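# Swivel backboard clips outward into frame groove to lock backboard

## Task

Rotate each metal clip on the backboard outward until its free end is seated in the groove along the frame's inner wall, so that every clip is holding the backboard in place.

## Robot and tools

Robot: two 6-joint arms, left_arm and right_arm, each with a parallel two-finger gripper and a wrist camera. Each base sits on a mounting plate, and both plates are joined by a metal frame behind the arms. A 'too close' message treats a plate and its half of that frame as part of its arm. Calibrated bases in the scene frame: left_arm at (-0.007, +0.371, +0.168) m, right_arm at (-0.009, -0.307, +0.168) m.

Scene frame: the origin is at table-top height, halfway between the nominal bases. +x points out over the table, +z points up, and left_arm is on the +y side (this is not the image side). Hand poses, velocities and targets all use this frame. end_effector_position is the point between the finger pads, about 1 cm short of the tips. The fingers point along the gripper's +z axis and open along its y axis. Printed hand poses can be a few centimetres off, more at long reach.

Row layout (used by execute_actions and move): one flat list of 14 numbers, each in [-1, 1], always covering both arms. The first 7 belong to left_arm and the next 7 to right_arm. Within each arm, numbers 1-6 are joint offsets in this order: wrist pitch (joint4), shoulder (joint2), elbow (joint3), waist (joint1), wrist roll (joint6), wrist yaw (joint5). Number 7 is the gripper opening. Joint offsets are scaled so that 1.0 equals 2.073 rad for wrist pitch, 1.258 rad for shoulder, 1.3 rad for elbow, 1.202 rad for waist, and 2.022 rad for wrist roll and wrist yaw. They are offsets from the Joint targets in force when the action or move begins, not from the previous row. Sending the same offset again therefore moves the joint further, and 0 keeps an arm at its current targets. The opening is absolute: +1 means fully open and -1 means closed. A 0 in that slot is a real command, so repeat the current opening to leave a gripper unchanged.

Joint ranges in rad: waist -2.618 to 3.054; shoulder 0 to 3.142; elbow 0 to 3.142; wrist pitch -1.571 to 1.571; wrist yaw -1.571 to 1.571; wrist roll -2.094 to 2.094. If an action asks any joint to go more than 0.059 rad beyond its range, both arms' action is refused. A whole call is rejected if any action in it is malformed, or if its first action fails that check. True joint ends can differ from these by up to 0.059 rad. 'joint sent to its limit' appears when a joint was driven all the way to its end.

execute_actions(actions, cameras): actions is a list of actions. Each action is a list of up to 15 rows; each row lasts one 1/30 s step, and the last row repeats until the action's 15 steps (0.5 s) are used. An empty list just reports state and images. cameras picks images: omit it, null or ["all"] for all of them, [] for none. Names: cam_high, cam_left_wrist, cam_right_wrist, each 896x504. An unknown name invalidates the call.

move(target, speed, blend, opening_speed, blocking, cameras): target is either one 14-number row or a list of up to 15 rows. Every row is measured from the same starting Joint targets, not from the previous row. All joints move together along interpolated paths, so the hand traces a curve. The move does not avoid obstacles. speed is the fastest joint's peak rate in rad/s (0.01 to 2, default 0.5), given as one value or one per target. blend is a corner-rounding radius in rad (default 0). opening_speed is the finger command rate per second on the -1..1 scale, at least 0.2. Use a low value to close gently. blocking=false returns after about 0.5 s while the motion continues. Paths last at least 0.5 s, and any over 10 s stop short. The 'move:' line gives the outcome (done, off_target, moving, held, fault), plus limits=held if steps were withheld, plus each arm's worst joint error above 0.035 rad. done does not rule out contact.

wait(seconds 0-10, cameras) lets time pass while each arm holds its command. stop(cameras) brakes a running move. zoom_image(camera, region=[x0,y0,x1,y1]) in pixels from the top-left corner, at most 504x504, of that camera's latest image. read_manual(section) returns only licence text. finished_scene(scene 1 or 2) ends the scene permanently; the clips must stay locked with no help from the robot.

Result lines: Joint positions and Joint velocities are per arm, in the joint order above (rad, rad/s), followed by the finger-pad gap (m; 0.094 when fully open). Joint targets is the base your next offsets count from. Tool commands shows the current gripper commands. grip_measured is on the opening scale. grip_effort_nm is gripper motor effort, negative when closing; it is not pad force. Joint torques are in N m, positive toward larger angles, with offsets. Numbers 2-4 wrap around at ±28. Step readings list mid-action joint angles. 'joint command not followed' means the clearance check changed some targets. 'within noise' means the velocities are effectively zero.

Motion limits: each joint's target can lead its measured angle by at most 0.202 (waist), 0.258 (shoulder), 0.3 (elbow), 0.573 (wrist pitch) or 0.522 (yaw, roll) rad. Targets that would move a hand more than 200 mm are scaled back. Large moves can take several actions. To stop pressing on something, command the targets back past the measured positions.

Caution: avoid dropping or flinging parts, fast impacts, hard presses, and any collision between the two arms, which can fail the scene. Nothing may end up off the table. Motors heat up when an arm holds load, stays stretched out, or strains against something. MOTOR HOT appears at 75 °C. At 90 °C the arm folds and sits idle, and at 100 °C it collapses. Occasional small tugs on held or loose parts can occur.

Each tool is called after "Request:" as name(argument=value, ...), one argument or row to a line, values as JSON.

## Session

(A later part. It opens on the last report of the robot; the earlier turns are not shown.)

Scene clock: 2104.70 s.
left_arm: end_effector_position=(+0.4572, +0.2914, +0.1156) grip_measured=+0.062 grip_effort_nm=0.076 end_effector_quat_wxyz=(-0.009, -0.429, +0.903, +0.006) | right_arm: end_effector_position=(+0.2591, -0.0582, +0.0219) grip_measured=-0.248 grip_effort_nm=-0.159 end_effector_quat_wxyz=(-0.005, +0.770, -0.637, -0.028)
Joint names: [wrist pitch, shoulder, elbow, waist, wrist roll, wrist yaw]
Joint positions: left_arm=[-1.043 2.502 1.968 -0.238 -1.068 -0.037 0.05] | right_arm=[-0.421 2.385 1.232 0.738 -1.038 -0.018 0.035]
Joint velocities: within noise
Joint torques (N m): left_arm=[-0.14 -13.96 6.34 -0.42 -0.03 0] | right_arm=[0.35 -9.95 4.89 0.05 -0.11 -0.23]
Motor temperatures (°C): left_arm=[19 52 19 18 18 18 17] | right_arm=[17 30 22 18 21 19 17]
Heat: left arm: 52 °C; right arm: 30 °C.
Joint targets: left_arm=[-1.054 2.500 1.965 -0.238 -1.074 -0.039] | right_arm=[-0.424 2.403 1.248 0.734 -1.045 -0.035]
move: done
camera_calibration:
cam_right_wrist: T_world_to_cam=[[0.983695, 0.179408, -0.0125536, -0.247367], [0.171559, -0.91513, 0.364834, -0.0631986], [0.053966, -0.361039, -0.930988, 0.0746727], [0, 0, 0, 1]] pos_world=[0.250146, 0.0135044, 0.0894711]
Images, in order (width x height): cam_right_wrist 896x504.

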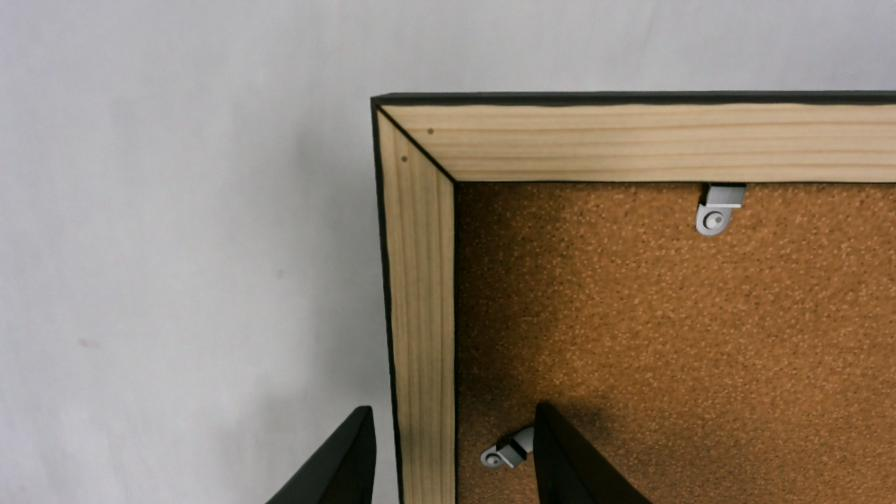

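Request:
move(
  target=[0,0,0,0,0,0,0.064, 0,0,0,0,0,0,-0.38],
  opening_speed=0.3,
  cameras=["cam_right_wrist"],
)

Request:
zoom_image(
  camera="cam_right_wrist",
  region=[440, 384, 580, 504],
)

Request:
move(
  target=[0,0,0,0,0,0,0.064, 0,0,0,0,0,0,-0.46],
  opening_speed=0.3,
  cameras=["cam_right_wrist"],
)

Request:
zoom_image(
  camera="cam_right_wrist",
  region=[440, 384, 580, 504],
)

Scene clock: 2110.37 s.
left_arm: end_effector_position=(+0.4572, +0.2914, +0.1156) grip_measured=+0.062 grip_effort_nm=0.081 end_effector_quat_wxyz=(-0.009, -0.429, +0.903, +0.006) | right_arm: end_effector_position=(+0.2591, -0.0582, +0.0219) grip_measured=-0.378 grip_effort_nm=-0.154 end_effector_quat_wxyz=(-0.005, +0.770, -0.637, -0.028)
Joint names: [wrist pitch, shoulder, elbow, waist, wrist roll, wrist yaw]
Joint positions: left_arm=[-1.043 2.502 1.968 -0.238 -1.068 -0.037 0.05] | right_arm=[-0.421 2.385 1.232 0.738 -1.038 -0.018 0.029]
Joint velocities: within noise
Joint torques (N m): left_arm=[-0.14 -13.93 6.2 -0.44 -0.03 0.01] | right_arm=[0.34 -9.94 4.88 0.1 -0.1 -0.23]
Motor temperatures (°C): left_arm=[19 52 19 18 18 18 17] | right_arm=[17 29 22 18 21 19 17]
Heat: left arm: 52 °C; right arm: 29 °C.
Joint targets: left_arm=[-1.054 2.500 1.965 -0.238 -1.074 -0.039] | right_arm=[-0.424 2.403 1.248 0.734 -1.045 -0.035]
move: done
camera_calibration:
cam_right_wrist: T_world_to_cam=[[0.983695, 0.179408, -0.0125536, -0.247367], [0.171559, -0.91513, 0.364834, -0.0631986], [0.053966, -0.361039, -0.930988, 0.0746727], [0, 0, 0, 1]] pos_world=[0.250146, 0.0135044, 0.0894711]
Images, in order (width x height): cam_right_wrist 896x504.

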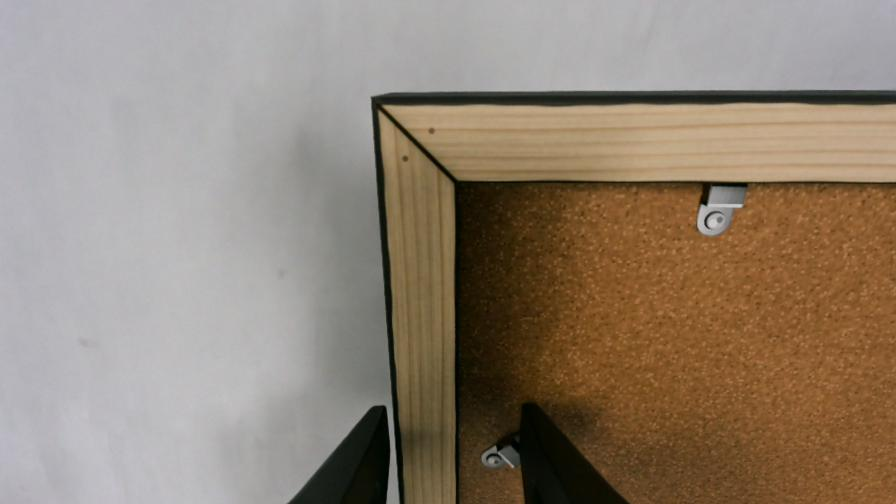

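Scaled by 3.600.

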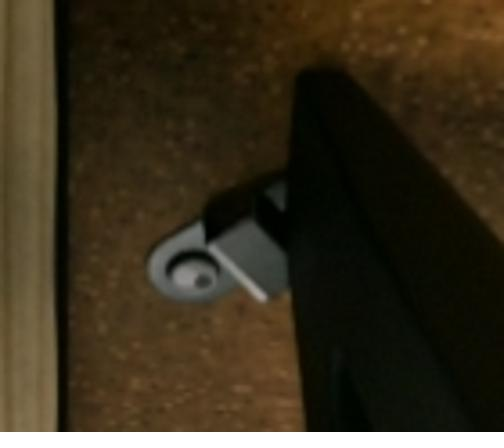

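Scene clock: 2110.87 s.
left_arm: end_effector_position=(+0.4572, +0.2914, +0.1156) grip_measured=+0.062 grip_effort_nm=0.066 end_effector_quat_wxyz=(-0.009, -0.429, +0.903, +0.006) | right_arm: end_effector_position=(+0.2598, -0.0575, +0.0219) grip_measured=-0.458 grip_effort_nm=-0.173 end_effector_quat_wxyz=(-0.007, +0.770, -0.637, -0.028)
Joint names: [wrist pitch, shoulder, elbow, waist, wrist roll, wrist yaw]
Joint positions: left_arm=[-1.043 2.502 1.968 -0.238 -1.068 -0.037 0.05] | right_arm=[-0.417 2.385 1.232 0.738 -1.038 -0.018 0.025]
Joint velocities: within noise
Joint torques (N m): left_arm=[-0.16 -13.94 6.38 -0.4 -0.02 0.03] | right_arm=[0.31 -9.96 4.9 0.1 -0.11 -0.23]
Motor temperatures (°C): left_arm=[19 52 19 18 18 18 17] | right_arm=[17 29 22 18 21 19 17]
Heat: left arm: 52 °C; right arm: 29 °C.
Joint targets: left_arm=[-1.054 2.500 1.965 -0.238 -1.074 -0.039] | right_arm=[-0.424 2.403 1.248 0.734 -1.045 -0.035]
move: done
camera_calibration:
cam_right_wrist: T_world_to_cam=[[0.98369, 0.179649, -0.00894038, -0.248325], [0.170604, -0.916106, 0.362827, -0.0624674], [0.0569911, -0.358435, -0.931814, 0.0742637], [0, 0, 0, 1]] pos_world=[0.250699, 0.0140031, 0.0896446]
Images, in order (width x height): cam_right_wrist 896x504.

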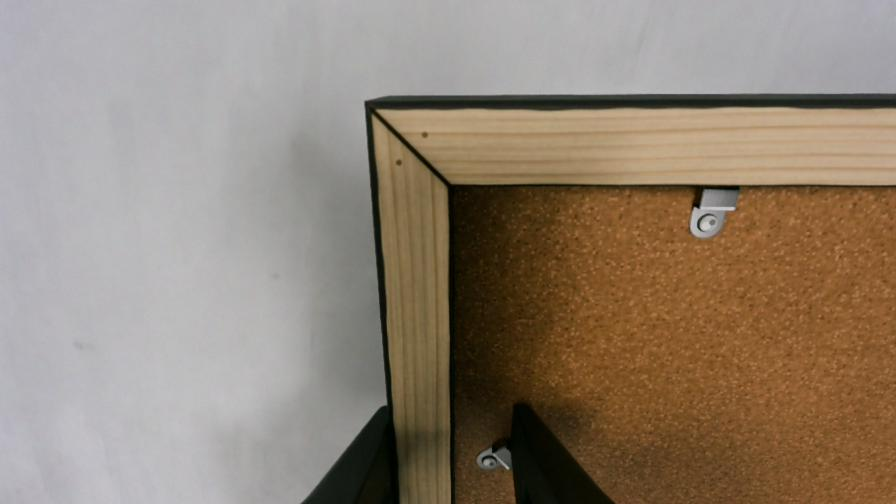

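Scaled by 3.600.

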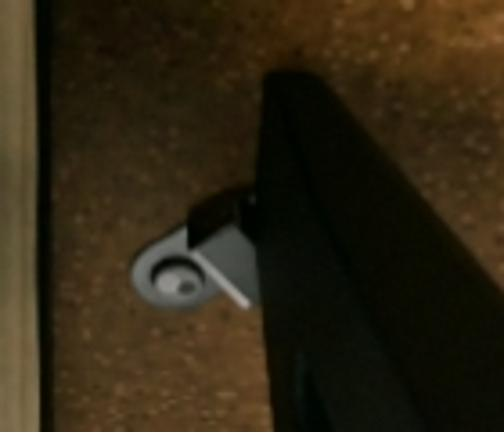

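Request:
move(
  target=[0,0,0,0,0,0,0.064, 0,0,0,0,0,0,-0.54],
  opening_speed=0.3,
  cameras=["cam_right_wrist"],
)

Request:
zoom_image(
  camera="cam_right_wrist",
  region=[440, 384, 580, 504],
)

Request:
move(
  target=[0,0,0,0,0,0,0.064, 0,0,0,0,0,0,-0.6],
  opening_speed=0.3,
  cameras=["cam_right_wrist"],
)

Request:
zoom_image(
  camera="cam_right_wrist",
  region=[440, 384, 580, 504],
)

Scene clock: 2118.43 s.
left_arm: end_effector_position=(+0.4572, +0.2914, +0.1156) grip_measured=+0.062 grip_effort_nm=0.071 end_effector_quat_wxyz=(-0.009, -0.429, +0.903, +0.006) | right_arm: end_effector_position=(+0.2585, -0.0562, +0.0220) grip_measured=-0.537 grip_effort_nm=-0.208 end_effector_quat_wxyz=(-0.008, +0.772, -0.635, -0.033)
Joint names: [wrist pitch, shoulder, elbow, waist, wrist roll, wrist yaw]
Joint positions: left_arm=[-1.043 2.502 1.968 -0.238 -1.068 -0.037 0.05] | right_arm=[-0.418 2.385 1.232 0.738 -1.044 -0.028 0.022]
Joint velocities: within noise
Joint torques (N m): left_arm=[-0.12 -13.76 6.31 -0.38 -0.03 -0.04] | right_arm=[0.32 -9.92 4.9 0.12 -0.06 -0.12]
Motor temperatures (°C): left_arm=[19 52 19 18 18 18 17] | right_arm=[17 29 22 18 21 19 17]
Heat: left arm: 52 °C; right arm: 29 °C.
Joint targets: left_arm=[-1.054 2.500 1.965 -0.238 -1.074 -0.039] | right_arm=[-0.424 2.403 1.248 0.734 -1.045 -0.035]
move: done
camera_calibration:
cam_right_wrist: T_world_to_cam=[[0.982619, 0.18506, -0.0145697, -0.246513], [0.178118, -0.917828, 0.354775, -0.0629954], [0.0522823, -0.351204, -0.934838, 0.0765859], [0, 0, 0, 1]] pos_world=[0.249445, 0.014698, 0.090353]
Images, in order (width x height): cam_right_wrist 896x504.

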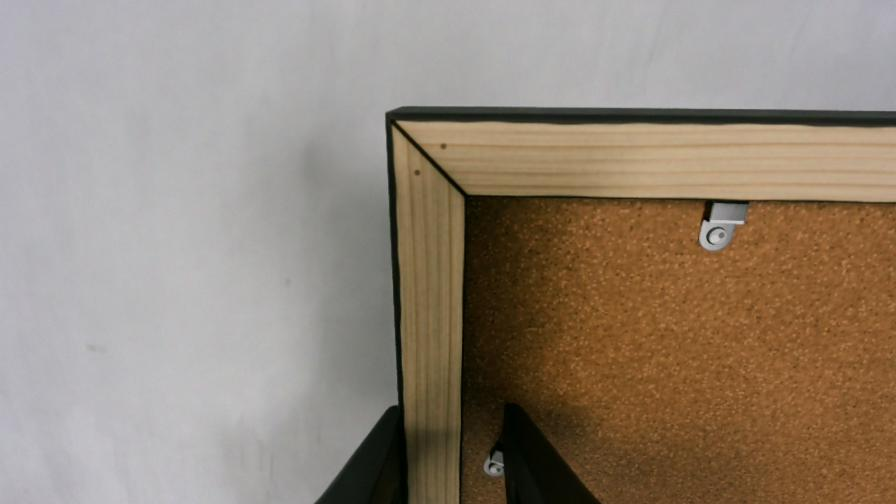

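Scaled by 3.600.

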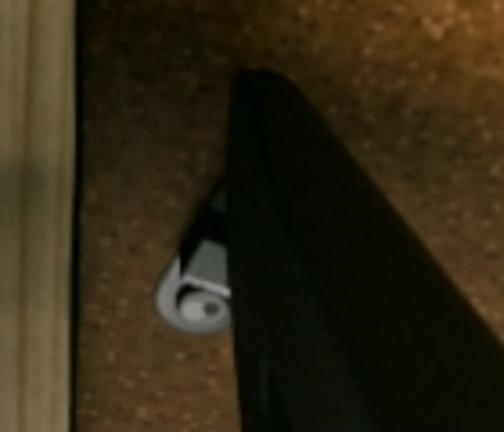

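Scene clock: 2118.93 s.
left_arm: end_effector_position=(+0.4572, +0.2914, +0.1156) grip_measured=+0.062 grip_effort_nm=0.076 end_effector_quat_wxyz=(-0.009, -0.429, +0.903, +0.006) | right_arm: end_effector_position=(+0.2570, -0.0559, +0.0221) grip_measured=-0.597 grip_effort_nm=-0.193 end_effector_quat_wxyz=(-0.007, +0.772, -0.635, -0.037)
Joint names: [wrist pitch, shoulder, elbow, waist, wrist roll, wrist yaw]
Joint positions: left_arm=[-1.043 2.502 1.968 -0.238 -1.068 -0.037 0.05] | right_arm=[-0.422 2.385 1.232 0.738 -1.044 -0.035 0.019]
Joint velocities: within noise
Joint torques (N m): left_arm=[-0.16 -13.91 6.27 -0.49 -0.07 0] | right_arm=[0.37 -9.96 4.88 0.1 -0.03 -0.07]
Motor temperatures (°C): left_arm=[19 52 19 18 18 18 17] | right_arm=[17 29 22 18 21 19 17]
Heat: left arm: 52 °C; right arm: 29 °C.
Joint targets: left_arm=[-1.054 2.500 1.965 -0.238 -1.074 -0.039] | right_arm=[-0.424 2.403 1.248 0.734 -1.045 -0.035]
move: done
camera_calibration:
cam_right_wrist: T_world_to_cam=[[0.982454, 0.185277, -0.0213494, -0.244869], [0.180887, -0.918728, 0.351025, -0.0631681], [0.0454226, -0.348728, -0.936123, 0.0787766], [0, 0, 0, 1]] pos_world=[0.248421, 0.0148059, 0.0906903]
Images, in order (width x height): cam_right_wrist 896x504.

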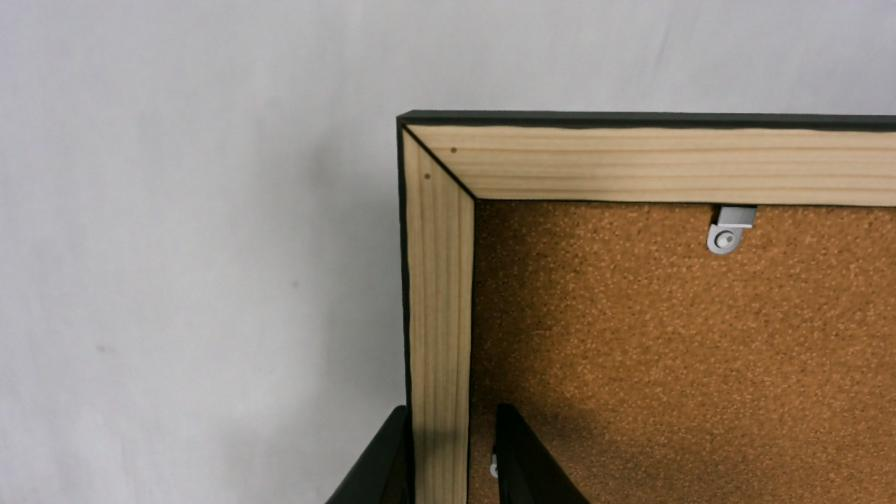

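Scaled by 3.600.

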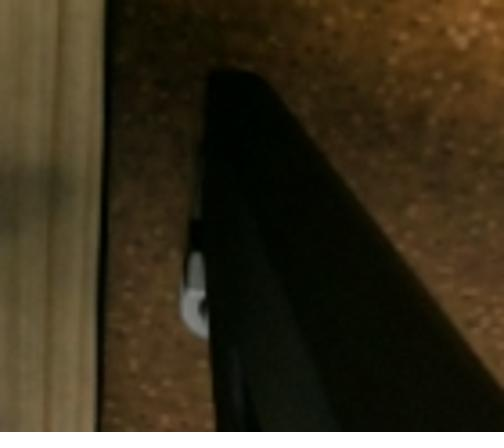

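Request:
move(
  target=[0,0,0,0,0,0,0.064, 0,0,0,0,0,0,-0.65],
  opening_speed=0.3,
  cameras=["cam_right_wrist"],
)

Request:
zoom_image(
  camera="cam_right_wrist",
  region=[440, 384, 580, 504],
)

Request:
move(
  target=[0,0,0,0,0,0,0.064, 0,0,0,0,0,0,-0.68],
  opening_speed=0.3,
  cameras=["cam_right_wrist"],
)

Request:
zoom_image(
  camera="cam_right_wrist",
  region=[440, 384, 580, 504],
)

Scene clock: 2125.57 s.
left_arm: end_effector_position=(+0.4572, +0.2914, +0.1156) grip_measured=+0.062 grip_effort_nm=0.076 end_effector_quat_wxyz=(-0.009, -0.429, +0.903, +0.006) | right_arm: end_effector_position=(+0.2560, -0.0561, +0.0221) grip_measured=-0.647 grip_effort_nm=-0.173 end_effector_quat_wxyz=(-0.005, +0.772, -0.635, -0.039)
Joint names: [wrist pitch, shoulder, elbow, waist, wrist roll, wrist yaw]
Joint positions: left_arm=[-1.043 2.502 1.968 -0.238 -1.068 -0.037 0.05] | right_arm=[-0.425 2.385 1.232 0.738 -1.044 -0.038 0.017]
Joint velocities: within noise
Joint torques (N m): left_arm=[-0.16 -13.93 6.28 -0.55 -0.06 -0.01] | right_arm=[0.38 -9.95 4.9 0.1 -0.05 -0.05]
Motor temperatures (°C): left_arm=[19 52 19 18 18 18 17] | right_arm=[17 29 22 18 21 19 17]
Heat: left arm: 52 °C; right arm: 29 °C.
Joint targets: left_arm=[-1.054 2.500 1.965 -0.238 -1.074 -0.039] | right_arm=[-0.424 2.403 1.248 0.734 -1.045 -0.035]
move: done
camera_calibration:
cam_right_wrist: T_world_to_cam=[[0.982327, 0.185403, -0.025661, -0.243758], [0.182533, -0.918612, 0.350477, -0.063602], [0.041407, -0.348968, -0.93622, 0.0797995], [0, 0, 0, 1]] pos_world=[0.247755, 0.0146153, 0.0907458]
Images, in order (width x height): cam_right_wrist 896x504.

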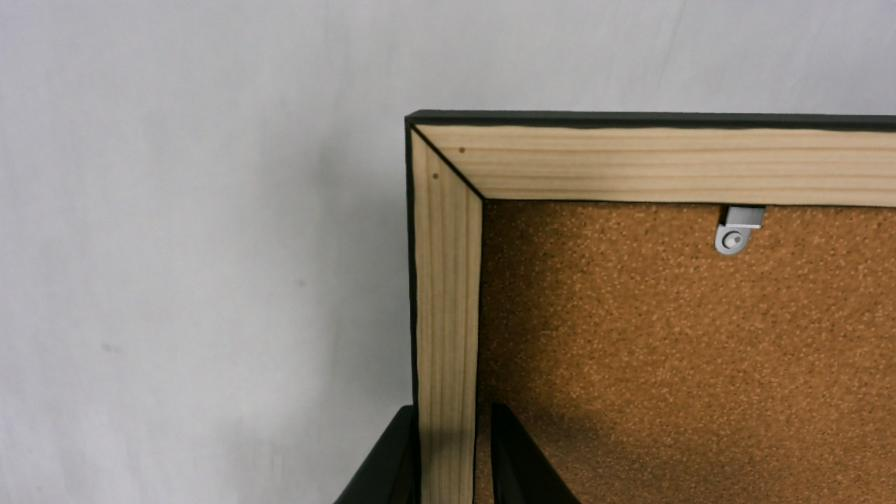

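Scaled by 3.600.

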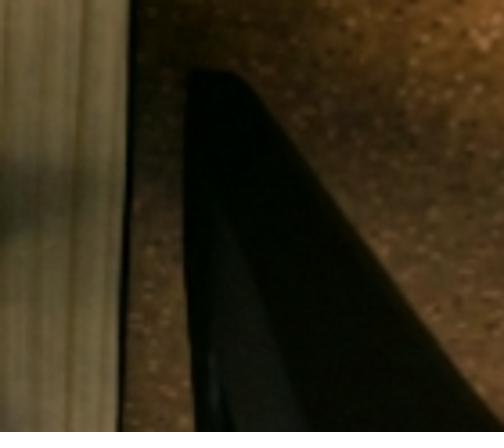

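Scene clock: 2126.07 s.
left_arm: end_effector_position=(+0.4572, +0.2914, +0.1156) grip_measured=+0.062 grip_effort_nm=0.066 end_effector_quat_wxyz=(-0.009, -0.429, +0.903, +0.006) | right_arm: end_effector_position=(+0.2556, -0.0564, +0.0221) grip_measured=-0.678 grip_effort_nm=-0.168 end_effector_quat_wxyz=(-0.004, +0.772, -0.635, -0.039)
Joint names: [wrist pitch, shoulder, elbow, waist, wrist roll, wrist yaw]
Joint positions: left_arm=[-1.043 2.502 1.968 -0.238 -1.068 -0.037 0.05] | right_arm=[-0.427 2.385 1.232 0.738 -1.044 -0.039 0.015]
Joint velocities: within noise
Joint torques (N m): left_arm=[-0.15 -13.85 6.3 -0.58 -0.04 0] | right_arm=[0.4 -9.95 4.86 0.12 -0.04 -0.03]
Motor temperatures (°C): left_arm=[19 52 19 18 18 18 17] | right_arm=[17 29 22 18 21 19 17]
Heat: left arm: 52 °C; right arm: 29 °C.
Joint targets: left_arm=[-1.054 2.500 1.965 -0.238 -1.074 -0.039] | right_arm=[-0.424 2.403 1.248 0.734 -1.045 -0.035]
move: done
camera_calibration:
cam_right_wrist: T_world_to_cam=[[0.982262, 0.185457, -0.0276889, -0.243216], [0.183278, -0.918358, 0.350754, -0.0639016], [0.0396213, -0.349607, -0.936058, 0.0801726], [0, 0, 0, 1]] pos_world=[0.247437, 0.0144504, 0.0907256]
Images, in order (width x height): cam_right_wrist 896x504.

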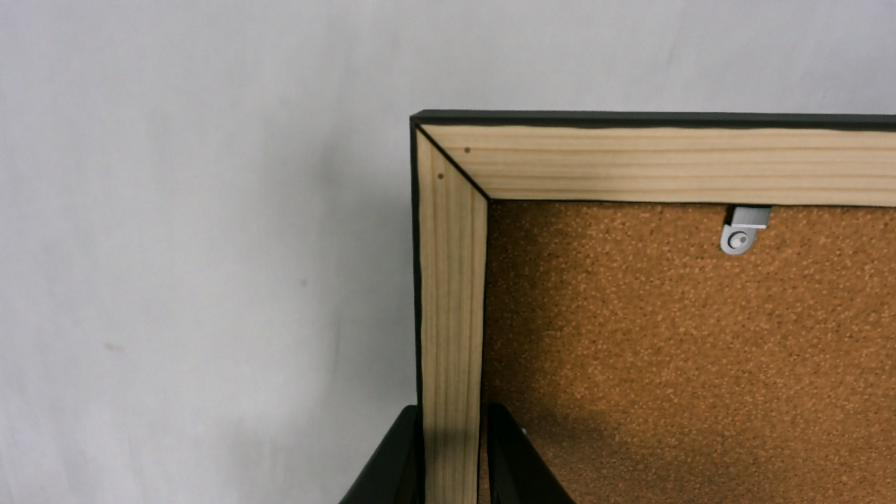

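Scaled by 3.600.

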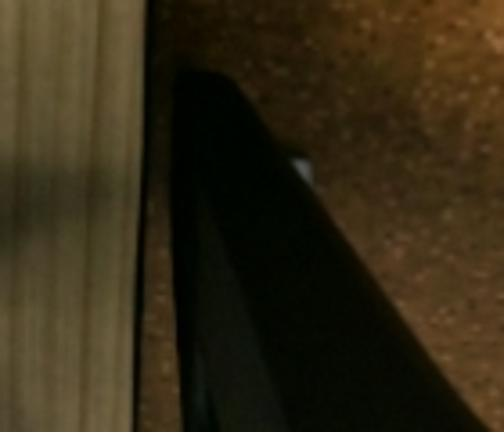

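Request:
move(
  target=[
    [0,0,0,0,0,0,0.064, -0.055,-0.09,0,0,0,0,-0.66],
    [0,0,0,0,0,0,0.064, -0.055,-0.09,0,0,0,0,0.28],
  ],
  speed=0.25,
  cameras=["cam_right_wrist"],
)

Request:
zoom_image(
  camera="cam_right_wrist",
  region=[400, 300, 640, 480],
)

Scene clock: 2132.30 s.
left_arm: end_effector_position=(+0.4572, +0.2914, +0.1156) grip_measured=+0.062 grip_effort_nm=0.071 end_effector_quat_wxyz=(-0.009, -0.429, +0.903, +0.006) | right_arm: end_effector_position=(+0.2510, -0.0625, +0.0459) grip_measured=+0.278 grip_effort_nm=0.061 end_effector_quat_wxyz=(+0.012, +0.772, -0.635, -0.040)
Joint names: [wrist pitch, shoulder, elbow, waist, wrist roll, wrist yaw]
Joint positions: left_arm=[-1.043 2.502 1.968 -0.238 -1.068 -0.037 0.05] | right_arm=[-0.527 2.317 1.232 0.738 -1.044 -0.035 0.06]
Joint velocities: within noise
Joint torques (N m): left_arm=[-0.15 -13.86 6.37 -0.46 -0.05 -0.02] | right_arm=[0.2 -13.96 5.08 0.12 -0.04 -0.06]
Motor temperatures (°C): left_arm=[19 52 19 18 18 18 17] | right_arm=[17 29 22 18 21 19 17]
Heat: left arm: 52 °C; right arm: 29 °C.
Joint targets: left_arm=[-1.054 2.500 1.965 -0.238 -1.074 -0.039] | right_arm=[-0.538 2.289 1.248 0.734 -1.045 -0.035]
move: done
camera_calibration:
cam_right_wrist: T_world_to_cam=[[0.981148, 0.185808, -0.0531364, -0.235405], [0.192212, -0.909669, 0.36818, -0.079532], [0.0200745, -0.371453, -0.928235, 0.10364], [0, 0, 0, 1]] pos_world=[0.244174, 0.00988985, 0.112976]
Images, in order (width x height): cam_right_wrist 896x504.

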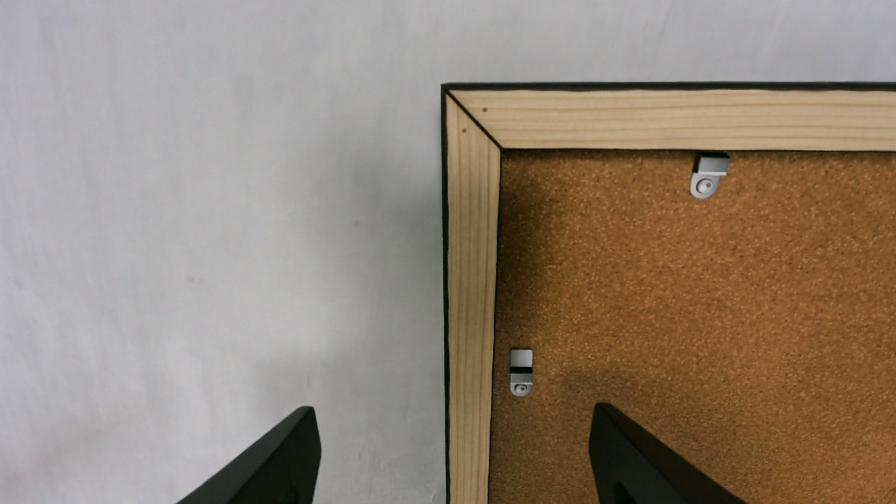

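Scaled by 2.100.

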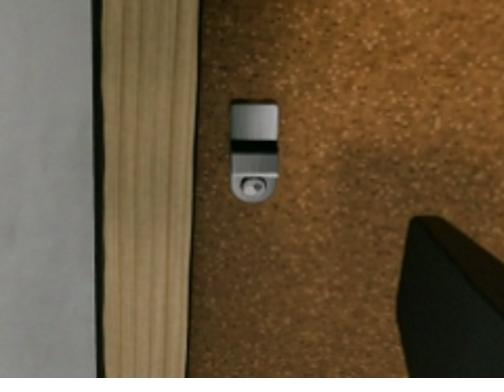

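Request:
move(
  target=[0,0,0,0,0,0,0.064, 0.0454,0.0811,0,0,0,0,0.28],
  speed=0.2,
  cameras=["cam_right_wrist"],
)

Request:
zoom_image(
  camera="cam_right_wrist",
  region=[480, 384, 620, 504],
)

Scene clock: 2164.60 s.
left_arm: end_effector_position=(+0.4572, +0.2914, +0.1156) grip_measured=+0.062 grip_effort_nm=0.076 end_effector_quat_wxyz=(-0.009, -0.429, +0.903, +0.006) | right_arm: end_effector_position=(+0.2517, -0.0606, +0.0232) grip_measured=+0.278 grip_effort_nm=0.066 end_effector_quat_wxyz=(+0.008, +0.772, -0.635, -0.039)
Joint names: [wrist pitch, shoulder, elbow, waist, wrist roll, wrist yaw]
Joint positions: left_arm=[-1.043 2.502 1.968 -0.238 -1.068 -0.037 0.05] | right_arm=[-0.453 2.382 1.232 0.738 -1.044 -0.035 0.06]
Joint velocities: within noise
Joint torques (N m): left_arm=[-0.14 -13.74 6.3 -0.55 -0.05 -0.01] | right_arm=[0.42 -10.59 4.83 0.12 -0.05 -0.05]
Motor temperatures (°C): left_arm=[19 52 19 18 18 18 17] | right_arm=[17 32 22 18 21 19 17]
Heat: left arm: 52 °C; right arm: 32 °C.
Joint targets: left_arm=[-1.054 2.500 1.965 -0.238 -1.074 -0.039] | right_arm=[-0.444 2.392 1.248 0.734 -1.045 -0.035]
move: done
camera_calibration:
cam_right_wrist: T_world_to_cam=[[0.981522, 0.185756, -0.0459294, -0.237962], [0.189603, -0.911762, 0.364337, -0.0690176], [0.0258011, -0.366313, -0.930134, 0.0821929], [0, 0, 0, 1]] pos_world=[0.244531, 0.0113836, 0.0906666]
Images, in order (width x height): cam_right_wrist 896x504.

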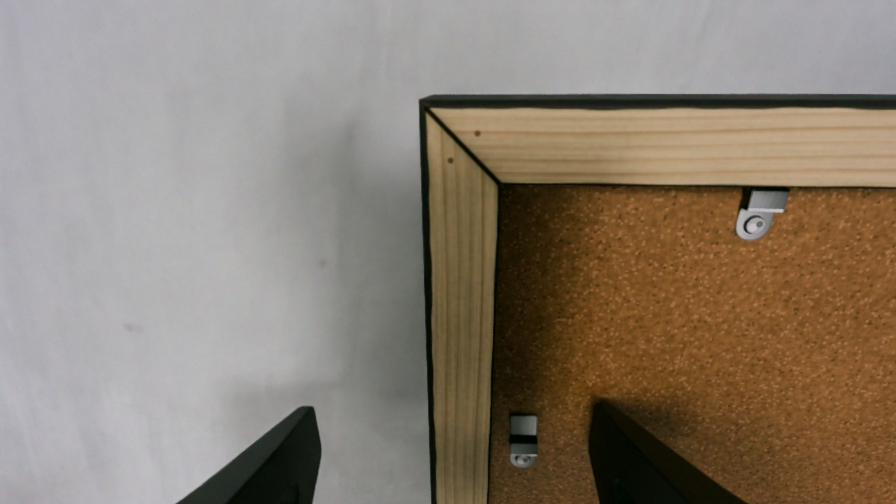

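Scaled by 3.600.

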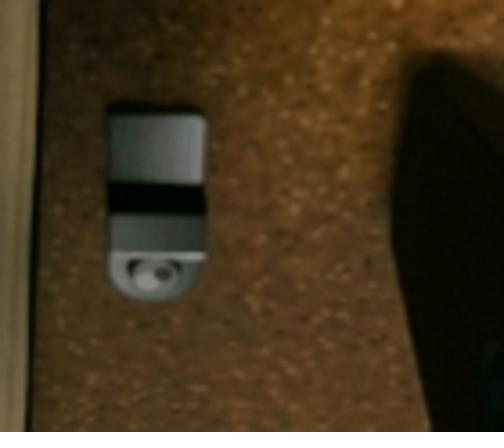

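Request:
move(
  target=[
    [0,0,0,0,0,0,0.064, 0,0,0,-0.0092,-0.0064,0,0.28],
    [0,0,0,0,0,0,0.064, 0.0048,0.0076,0,-0.0092,-0.0064,0,0.28],
  ],
  speed=0.2,
  cameras=["cam_right_wrist"],
)

Request:
zoom_image(
  camera="cam_right_wrist",
  region=[480, 384, 620, 504],
)

Scene clock: 2181.20 s.
left_arm: end_effector_position=(+0.4572, +0.2914, +0.1156) grip_measured=+0.062 grip_effort_nm=0.071 end_effector_quat_wxyz=(-0.009, -0.429, +0.903, +0.006) | right_arm: end_effector_position=(+0.2553, -0.0622, +0.0225) grip_measured=+0.278 grip_effort_nm=0.056 end_effector_quat_wxyz=(+0.004, +0.771, -0.636, -0.039)
Joint names: [wrist pitch, shoulder, elbow, waist, wrist roll, wrist yaw]
Joint positions: left_arm=[-1.043 2.502 1.968 -0.238 -1.068 -0.037 0.05] | right_arm=[-0.445 2.384 1.232 0.729 -1.05 -0.035 0.06]
Joint velocities: within noise
Joint torques (N m): left_arm=[-0.16 -13.89 6.19 -0.43 -0.05 0] | right_arm=[0.46 -9.91 4.85 -0.01 -0.12 -0.07]
Motor temperatures (°C): left_arm=[19 52 19 18 18 18 17] | right_arm=[17 32 22 18 21 19 17]
Heat: left arm: 52 °C; right arm: 32 °C.
Joint targets: left_arm=[-1.054 2.500 1.965 -0.238 -1.074 -0.039] | right_arm=[-0.434 2.401 1.248 0.723 -1.058 -0.035]
move: done
camera_calibration:
cam_right_wrist: T_world_to_cam=[[0.98248, 0.181938, -0.0403922, -0.241816], [0.184131, -0.914137, 0.361177, -0.0695526], [0.028788, -0.362287, -0.931622, 0.0803849], [0, 0, 0, 1]] pos_world=[0.248072, 0.00953733, 0.0902417]
Images, in order (width x height): cam_right_wrist 896x504.

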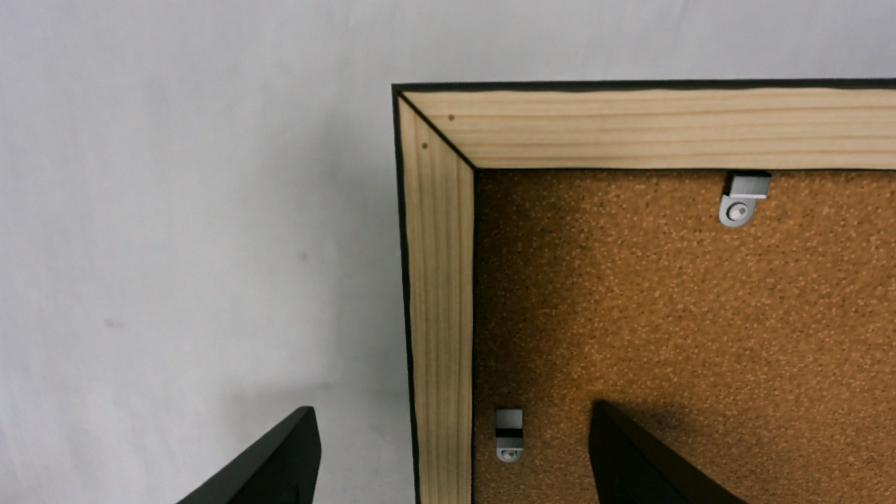

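Scaled by 3.600.

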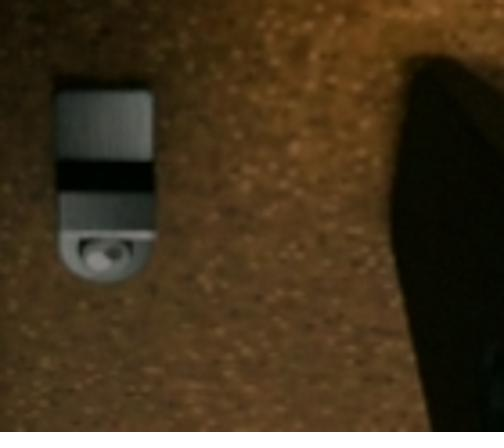

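Request:
move(
  target=[0,0,0,0,0,0,0.064, 0,0,0,0,0,0,-0.3],
  opening_speed=0.4,
  cameras=["cam_right_wrist"],
)

Request:
zoom_image(
  camera="cam_right_wrist",
  region=[440, 384, 580, 504],
)

Request:
move(
  target=[0,0,0,0,0,0,0.064, 0,0,0,0,0,0,-0.46],
  opening_speed=0.3,
  cameras=["cam_right_wrist"],
)

Request:
zoom_image(
  camera="cam_right_wrist",
  region=[440, 384, 580, 504],
)

Scene clock: 2191.90 s.
left_arm: end_effector_position=(+0.4572, +0.2914, +0.1156) grip_measured=+0.062 grip_effort_nm=0.081 end_effector_quat_wxyz=(-0.009, -0.429, +0.903, +0.006) | right_arm: end_effector_position=(+0.2559, -0.0617, +0.0225) grip_measured=-0.298 grip_effort_nm=-0.159 end_effector_quat_wxyz=(+0.003, +0.771, -0.636, -0.039)
Joint names: [wrist pitch, shoulder, elbow, waist, wrist roll, wrist yaw]
Joint positions: left_arm=[-1.043 2.502 1.968 -0.238 -1.068 -0.037 0.05] | right_arm=[-0.442 2.384 1.232 0.729 -1.051 -0.035 0.033]
Joint velocities: within noise
Joint torques (N m): left_arm=[-0.15 -13.82 6.2 -0.47 -0.03 -0.02] | right_arm=[0.43 -9.92 4.85 -0.01 -0.11 -0.06]
Motor temperatures (°C): left_arm=[19 52 19 18 18 18 17] | right_arm=[17 31 22 18 21 19 17]
Heat: left arm: 52 °C; right arm: 31 °C.
Joint targets: left_arm=[-1.054 2.500 1.965 -0.238 -1.074 -0.039] | right_arm=[-0.434 2.401 1.248 0.723 -1.058 -0.035]
move: done
camera_calibration:
cam_right_wrist: T_world_to_cam=[[0.982455, 0.182646, -0.0377188, -0.242481], [0.183872, -0.914755, 0.359742, -0.0691389], [0.0312021, -0.360366, -0.932289, 0.0800493], [0, 0, 0, 1]] pos_world=[0.248441, 0.00989004, 0.0903552]
Images, in order (width x height): cam_right_wrist 896x504.

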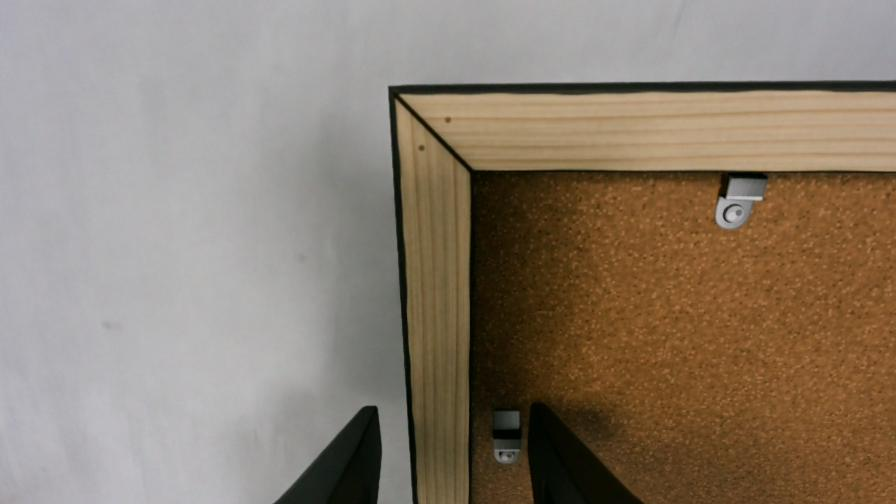

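Scaled by 3.600.

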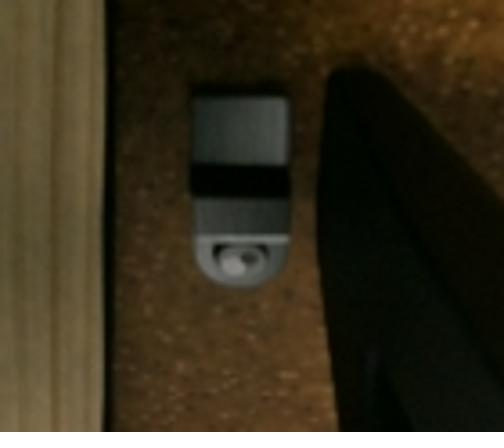

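Scene clock: 2192.63 s.
left_arm: end_effector_position=(+0.4572, +0.2914, +0.1156) grip_measured=+0.062 grip_effort_nm=0.066 end_effector_quat_wxyz=(-0.009, -0.429, +0.903, +0.006) | right_arm: end_effector_position=(+0.2576, -0.0611, +0.0224) grip_measured=-0.458 grip_effort_nm=-0.159 end_effector_quat_wxyz=(+0.000, +0.771, -0.636, -0.036)
Joint names: [wrist pitch, shoulder, elbow, waist, wrist roll, wrist yaw]
Joint positions: left_arm=[-1.043 2.502 1.968 -0.238 -1.068 -0.037 0.05] | right_arm=[-0.435 2.384 1.232 0.729 -1.051 -0.032 0.025]
Joint velocities: within noise
Joint torques (N m): left_arm=[-0.15 -13.9 6.23 -0.55 -0.03 -0.03] | right_arm=[0.36 -9.95 4.83 0.01 -0.11 -0.11]
Motor temperatures (°C): left_arm=[19 52 19 18 18 18 17] | right_arm=[17 31 22 18 21 19 17]
Heat: left arm: 52 °C; right arm: 31 °C.
Joint targets: left_arm=[-1.054 2.500 1.965 -0.238 -1.074 -0.039] | right_arm=[-0.434 2.401 1.248 0.723 -1.058 -0.035]
move: done
camera_calibration:
cam_right_wrist: T_world_to_cam=[[0.982754, 0.182488, -0.0298729, -0.24456], [0.180908, -0.915368, 0.359685, -0.0681528], [0.0382935, -0.358887, -0.932595, 0.0784113], [0, 0, 0, 1]] pos_world=[0.249669, 0.010385, 0.0903339]
Images, in order (width x height): cam_right_wrist 896x504.

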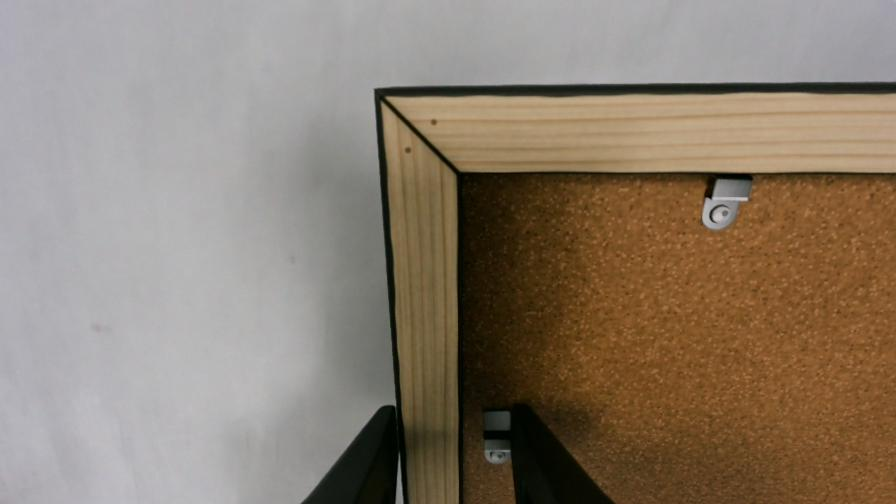

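Scaled by 3.600.

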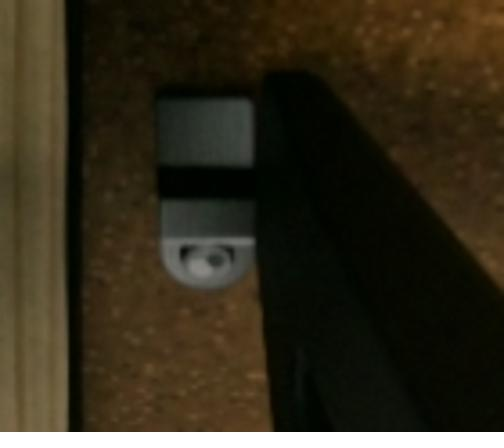

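Request:
move(
  target=[0,0,0,0,0,0,0.064,0,0,0,0,0,0,-0.54],
  opening_speed=0.3,
  cameras=["cam_right_wrist"],
)

Request:
zoom_image(
  camera="cam_right_wrist",
  region=[440, 384, 580, 504],
)

Scene clock: 2218.70 s.
left_arm: end_effector_position=(+0.4572, +0.2914, +0.1156) grip_measured=+0.062 grip_effort_nm=0.076 end_effector_quat_wxyz=(-0.009, -0.429, +0.903, +0.006) | right_arm: end_effector_position=(+0.2580, -0.0611, +0.0224) grip_measured=-0.537 grip_effort_nm=-0.217 end_effector_quat_wxyz=(-0.001, +0.772, -0.634, -0.035)
Joint names: [wrist pitch, shoulder, elbow, waist, wrist roll, wrist yaw]
Joint positions: left_arm=[-1.043 2.502 1.968 -0.238 -1.068 -0.037 0.05] | right_arm=[-0.434 2.384 1.232 0.729 -1.054 -0.03 0.022]
Joint velocities: within noise
Joint torques (N m): left_arm=[-0.16 -13.74 6.31 -0.51 -0.03 -0.01] | right_arm=[0.36 -9.95 4.86 -0.08 -0.06 -0.11]
Motor temperatures (°C): left_arm=[19 53 19 18 18 18 17] | right_arm=[17 31 22 18 21 19 17]
Heat: left arm: 53 °C; right arm: 31 °C.
Joint targets: left_arm=[-1.054 2.500 1.965 -0.238 -1.074 -0.039] | right_arm=[-0.434 2.401 1.248 0.723 -1.058 -0.035]
move: done
camera_calibration:
cam_right_wrist: T_world_to_cam=[[0.982117, 0.186192, -0.0279065, -0.244595], [0.183629, -0.914607, 0.360241, -0.0689016], [0.0415505, -0.358923, -0.932442, 0.0775223], [0, 0, 0, 1]] pos_world=[0.249653, 0.0103484, 0.0902804]
Images, in order (width x height): cam_right_wrist 896x504.

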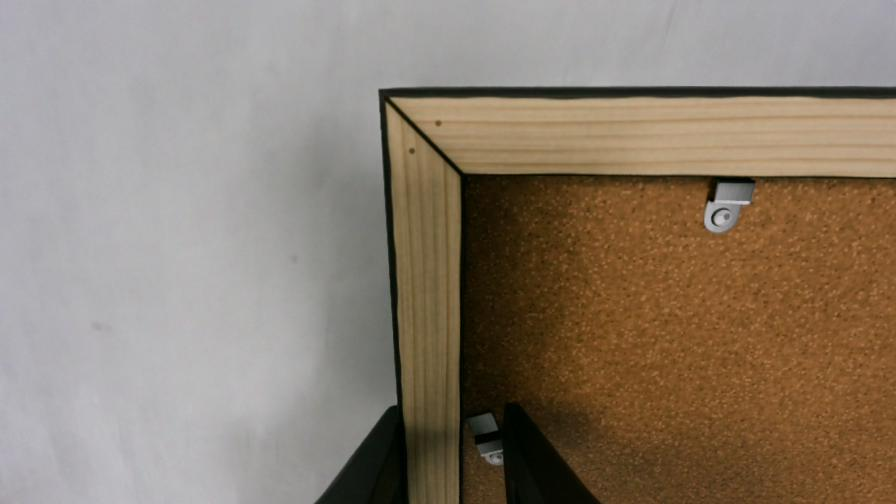

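Scaled by 3.600.

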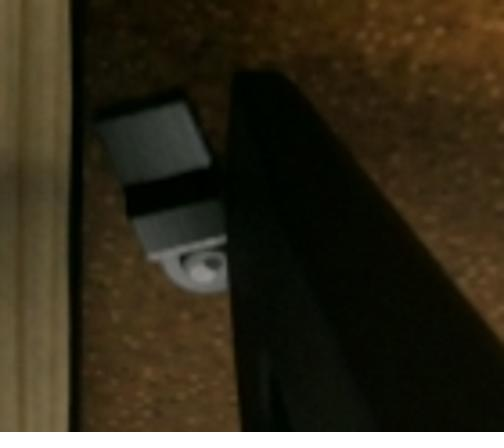

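Request:
move(
  target=[0,0,0,0,0,0,0.064,0,0,0,0,0,0,-0.60],
  opening_speed=0.3,
  cameras=["cam_right_wrist"],
)

Request:
zoom_image(
  camera="cam_right_wrist",
  region=[440, 384, 580, 504],
)

Request:
move(
  target=[0,0,0,0,0,0,0.064,0,0,0,0,0,0,-0.65],
  opening_speed=0.3,
  cameras=["cam_right_wrist"],
)

Request:
zoom_image(
  camera="cam_right_wrist",
  region=[440, 384, 580, 504],
)

Scene clock: 2223.33 s.
left_arm: end_effector_position=(+0.4572, +0.2914, +0.1156) grip_measured=+0.062 grip_effort_nm=0.076 end_effector_quat_wxyz=(-0.009, -0.429, +0.903, +0.006) | right_arm: end_effector_position=(+0.2575, -0.0613, +0.0224) grip_measured=-0.597 grip_effort_nm=-0.212 end_effector_quat_wxyz=(+0.000, +0.772, -0.634, -0.036)
Joint names: [wrist pitch, shoulder, elbow, waist, wrist roll, wrist yaw]
Joint positions: left_arm=[-1.043 2.502 1.968 -0.238 -1.068 -0.037 0.05] | right_arm=[-0.436 2.384 1.232 0.729 -1.055 -0.031 0.019]
Joint velocities: within noise
Joint torques (N m): left_arm=[-0.17 -13.86 6.32 -0.43 -0.03 -0.02] | right_arm=[0.37 -9.95 4.88 0.01 -0.05 -0.09]
Motor temperatures (°C): left_arm=[19 53 19 18 18 18 17] | right_arm=[17 31 22 18 21 19 17]
Heat: left arm: 53 °C; right arm: 31 °C.
Joint targets: left_arm=[-1.054 2.500 1.965 -0.238 -1.074 -0.039] | right_arm=[-0.434 2.401 1.248 0.723 -1.057 -0.035]
move: done
camera_calibration:
cam_right_wrist: T_world_to_cam=[[0.981978, 0.186613, -0.0299168, -0.24401], [0.184732, -0.914292, 0.360478, -0.0692843], [0.0399172, -0.359508, -0.932288, 0.0778621], [0, 0, 0, 1]] pos_world=[0.249304, 0.0101815, 0.0902654]
Images, in order (width x height): cam_right_wrist 896x504.

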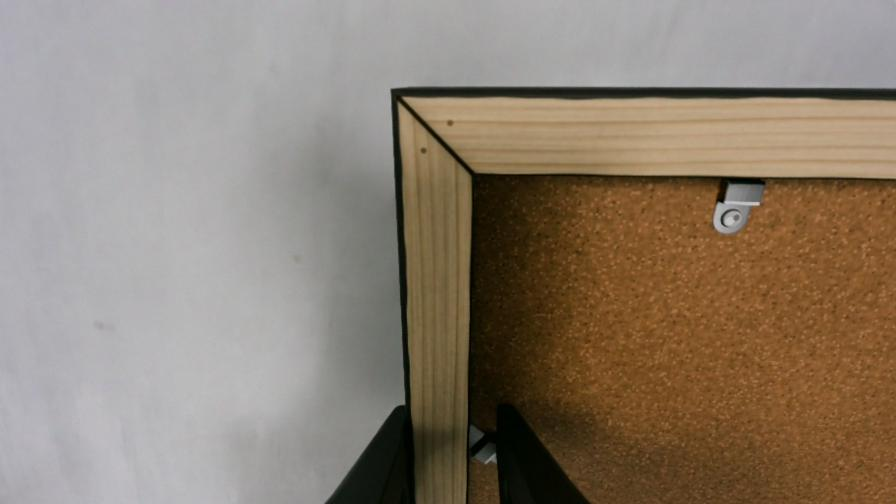

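Scaled by 3.600.

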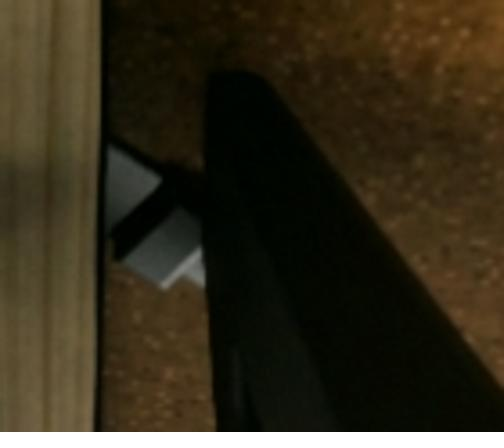

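Scene clock: 2223.83 s.
left_arm: end_effector_position=(+0.4572, +0.2914, +0.1156) grip_measured=+0.062 grip_effort_nm=0.071 end_effector_quat_wxyz=(-0.009, -0.429, +0.903, +0.006) | right_arm: end_effector_position=(+0.2570, -0.0617, +0.0224) grip_measured=-0.646 grip_effort_nm=-0.266 end_effector_quat_wxyz=(+0.001, +0.772, -0.634, -0.036)
Joint names: [wrist pitch, shoulder, elbow, waist, wrist roll, wrist yaw]
Joint positions: left_arm=[-1.043 2.502 1.968 -0.238 -1.068 -0.037 0.05] | right_arm=[-0.439 2.384 1.232 0.729 -1.055 -0.031 0.017]
Joint velocities: within noise
Joint torques (N m): left_arm=[-0.11 -13.87 6.28 -0.39 -0.06 -0.02] | right_arm=[0.39 -9.95 4.82 0.02 -0.08 -0.11]
Motor temperatures (°C): left_arm=[19 53 19 18 18 18 17] | right_arm=[17 31 22 18 21 19 17]
Heat: left arm: 53 °C; right arm: 31 °C.
Joint targets: left_arm=[-1.054 2.500 1.965 -0.238 -1.074 -0.039] | right_arm=[-0.434 2.401 1.248 0.723 -1.057 -0.035]
move: done
camera_calibration:
cam_right_wrist: T_world_to_cam=[[0.981888, 0.186667, -0.0324169, -0.24332], [0.185644, -0.913748, 0.361387, -0.0697591], [0.037838, -0.360859, -0.931852, 0.078201], [0, 0, 0, 1]] pos_world=[0.248904, 0.00989695, 0.0901942]
Images, in order (width x height): cam_right_wrist 896x504.

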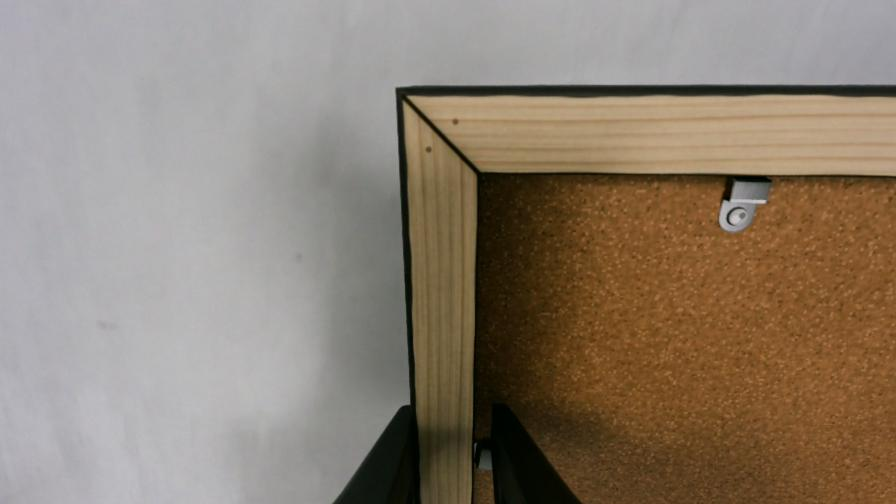

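Scaled by 3.600.

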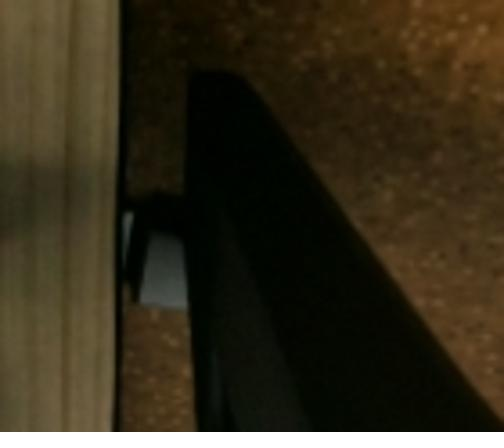

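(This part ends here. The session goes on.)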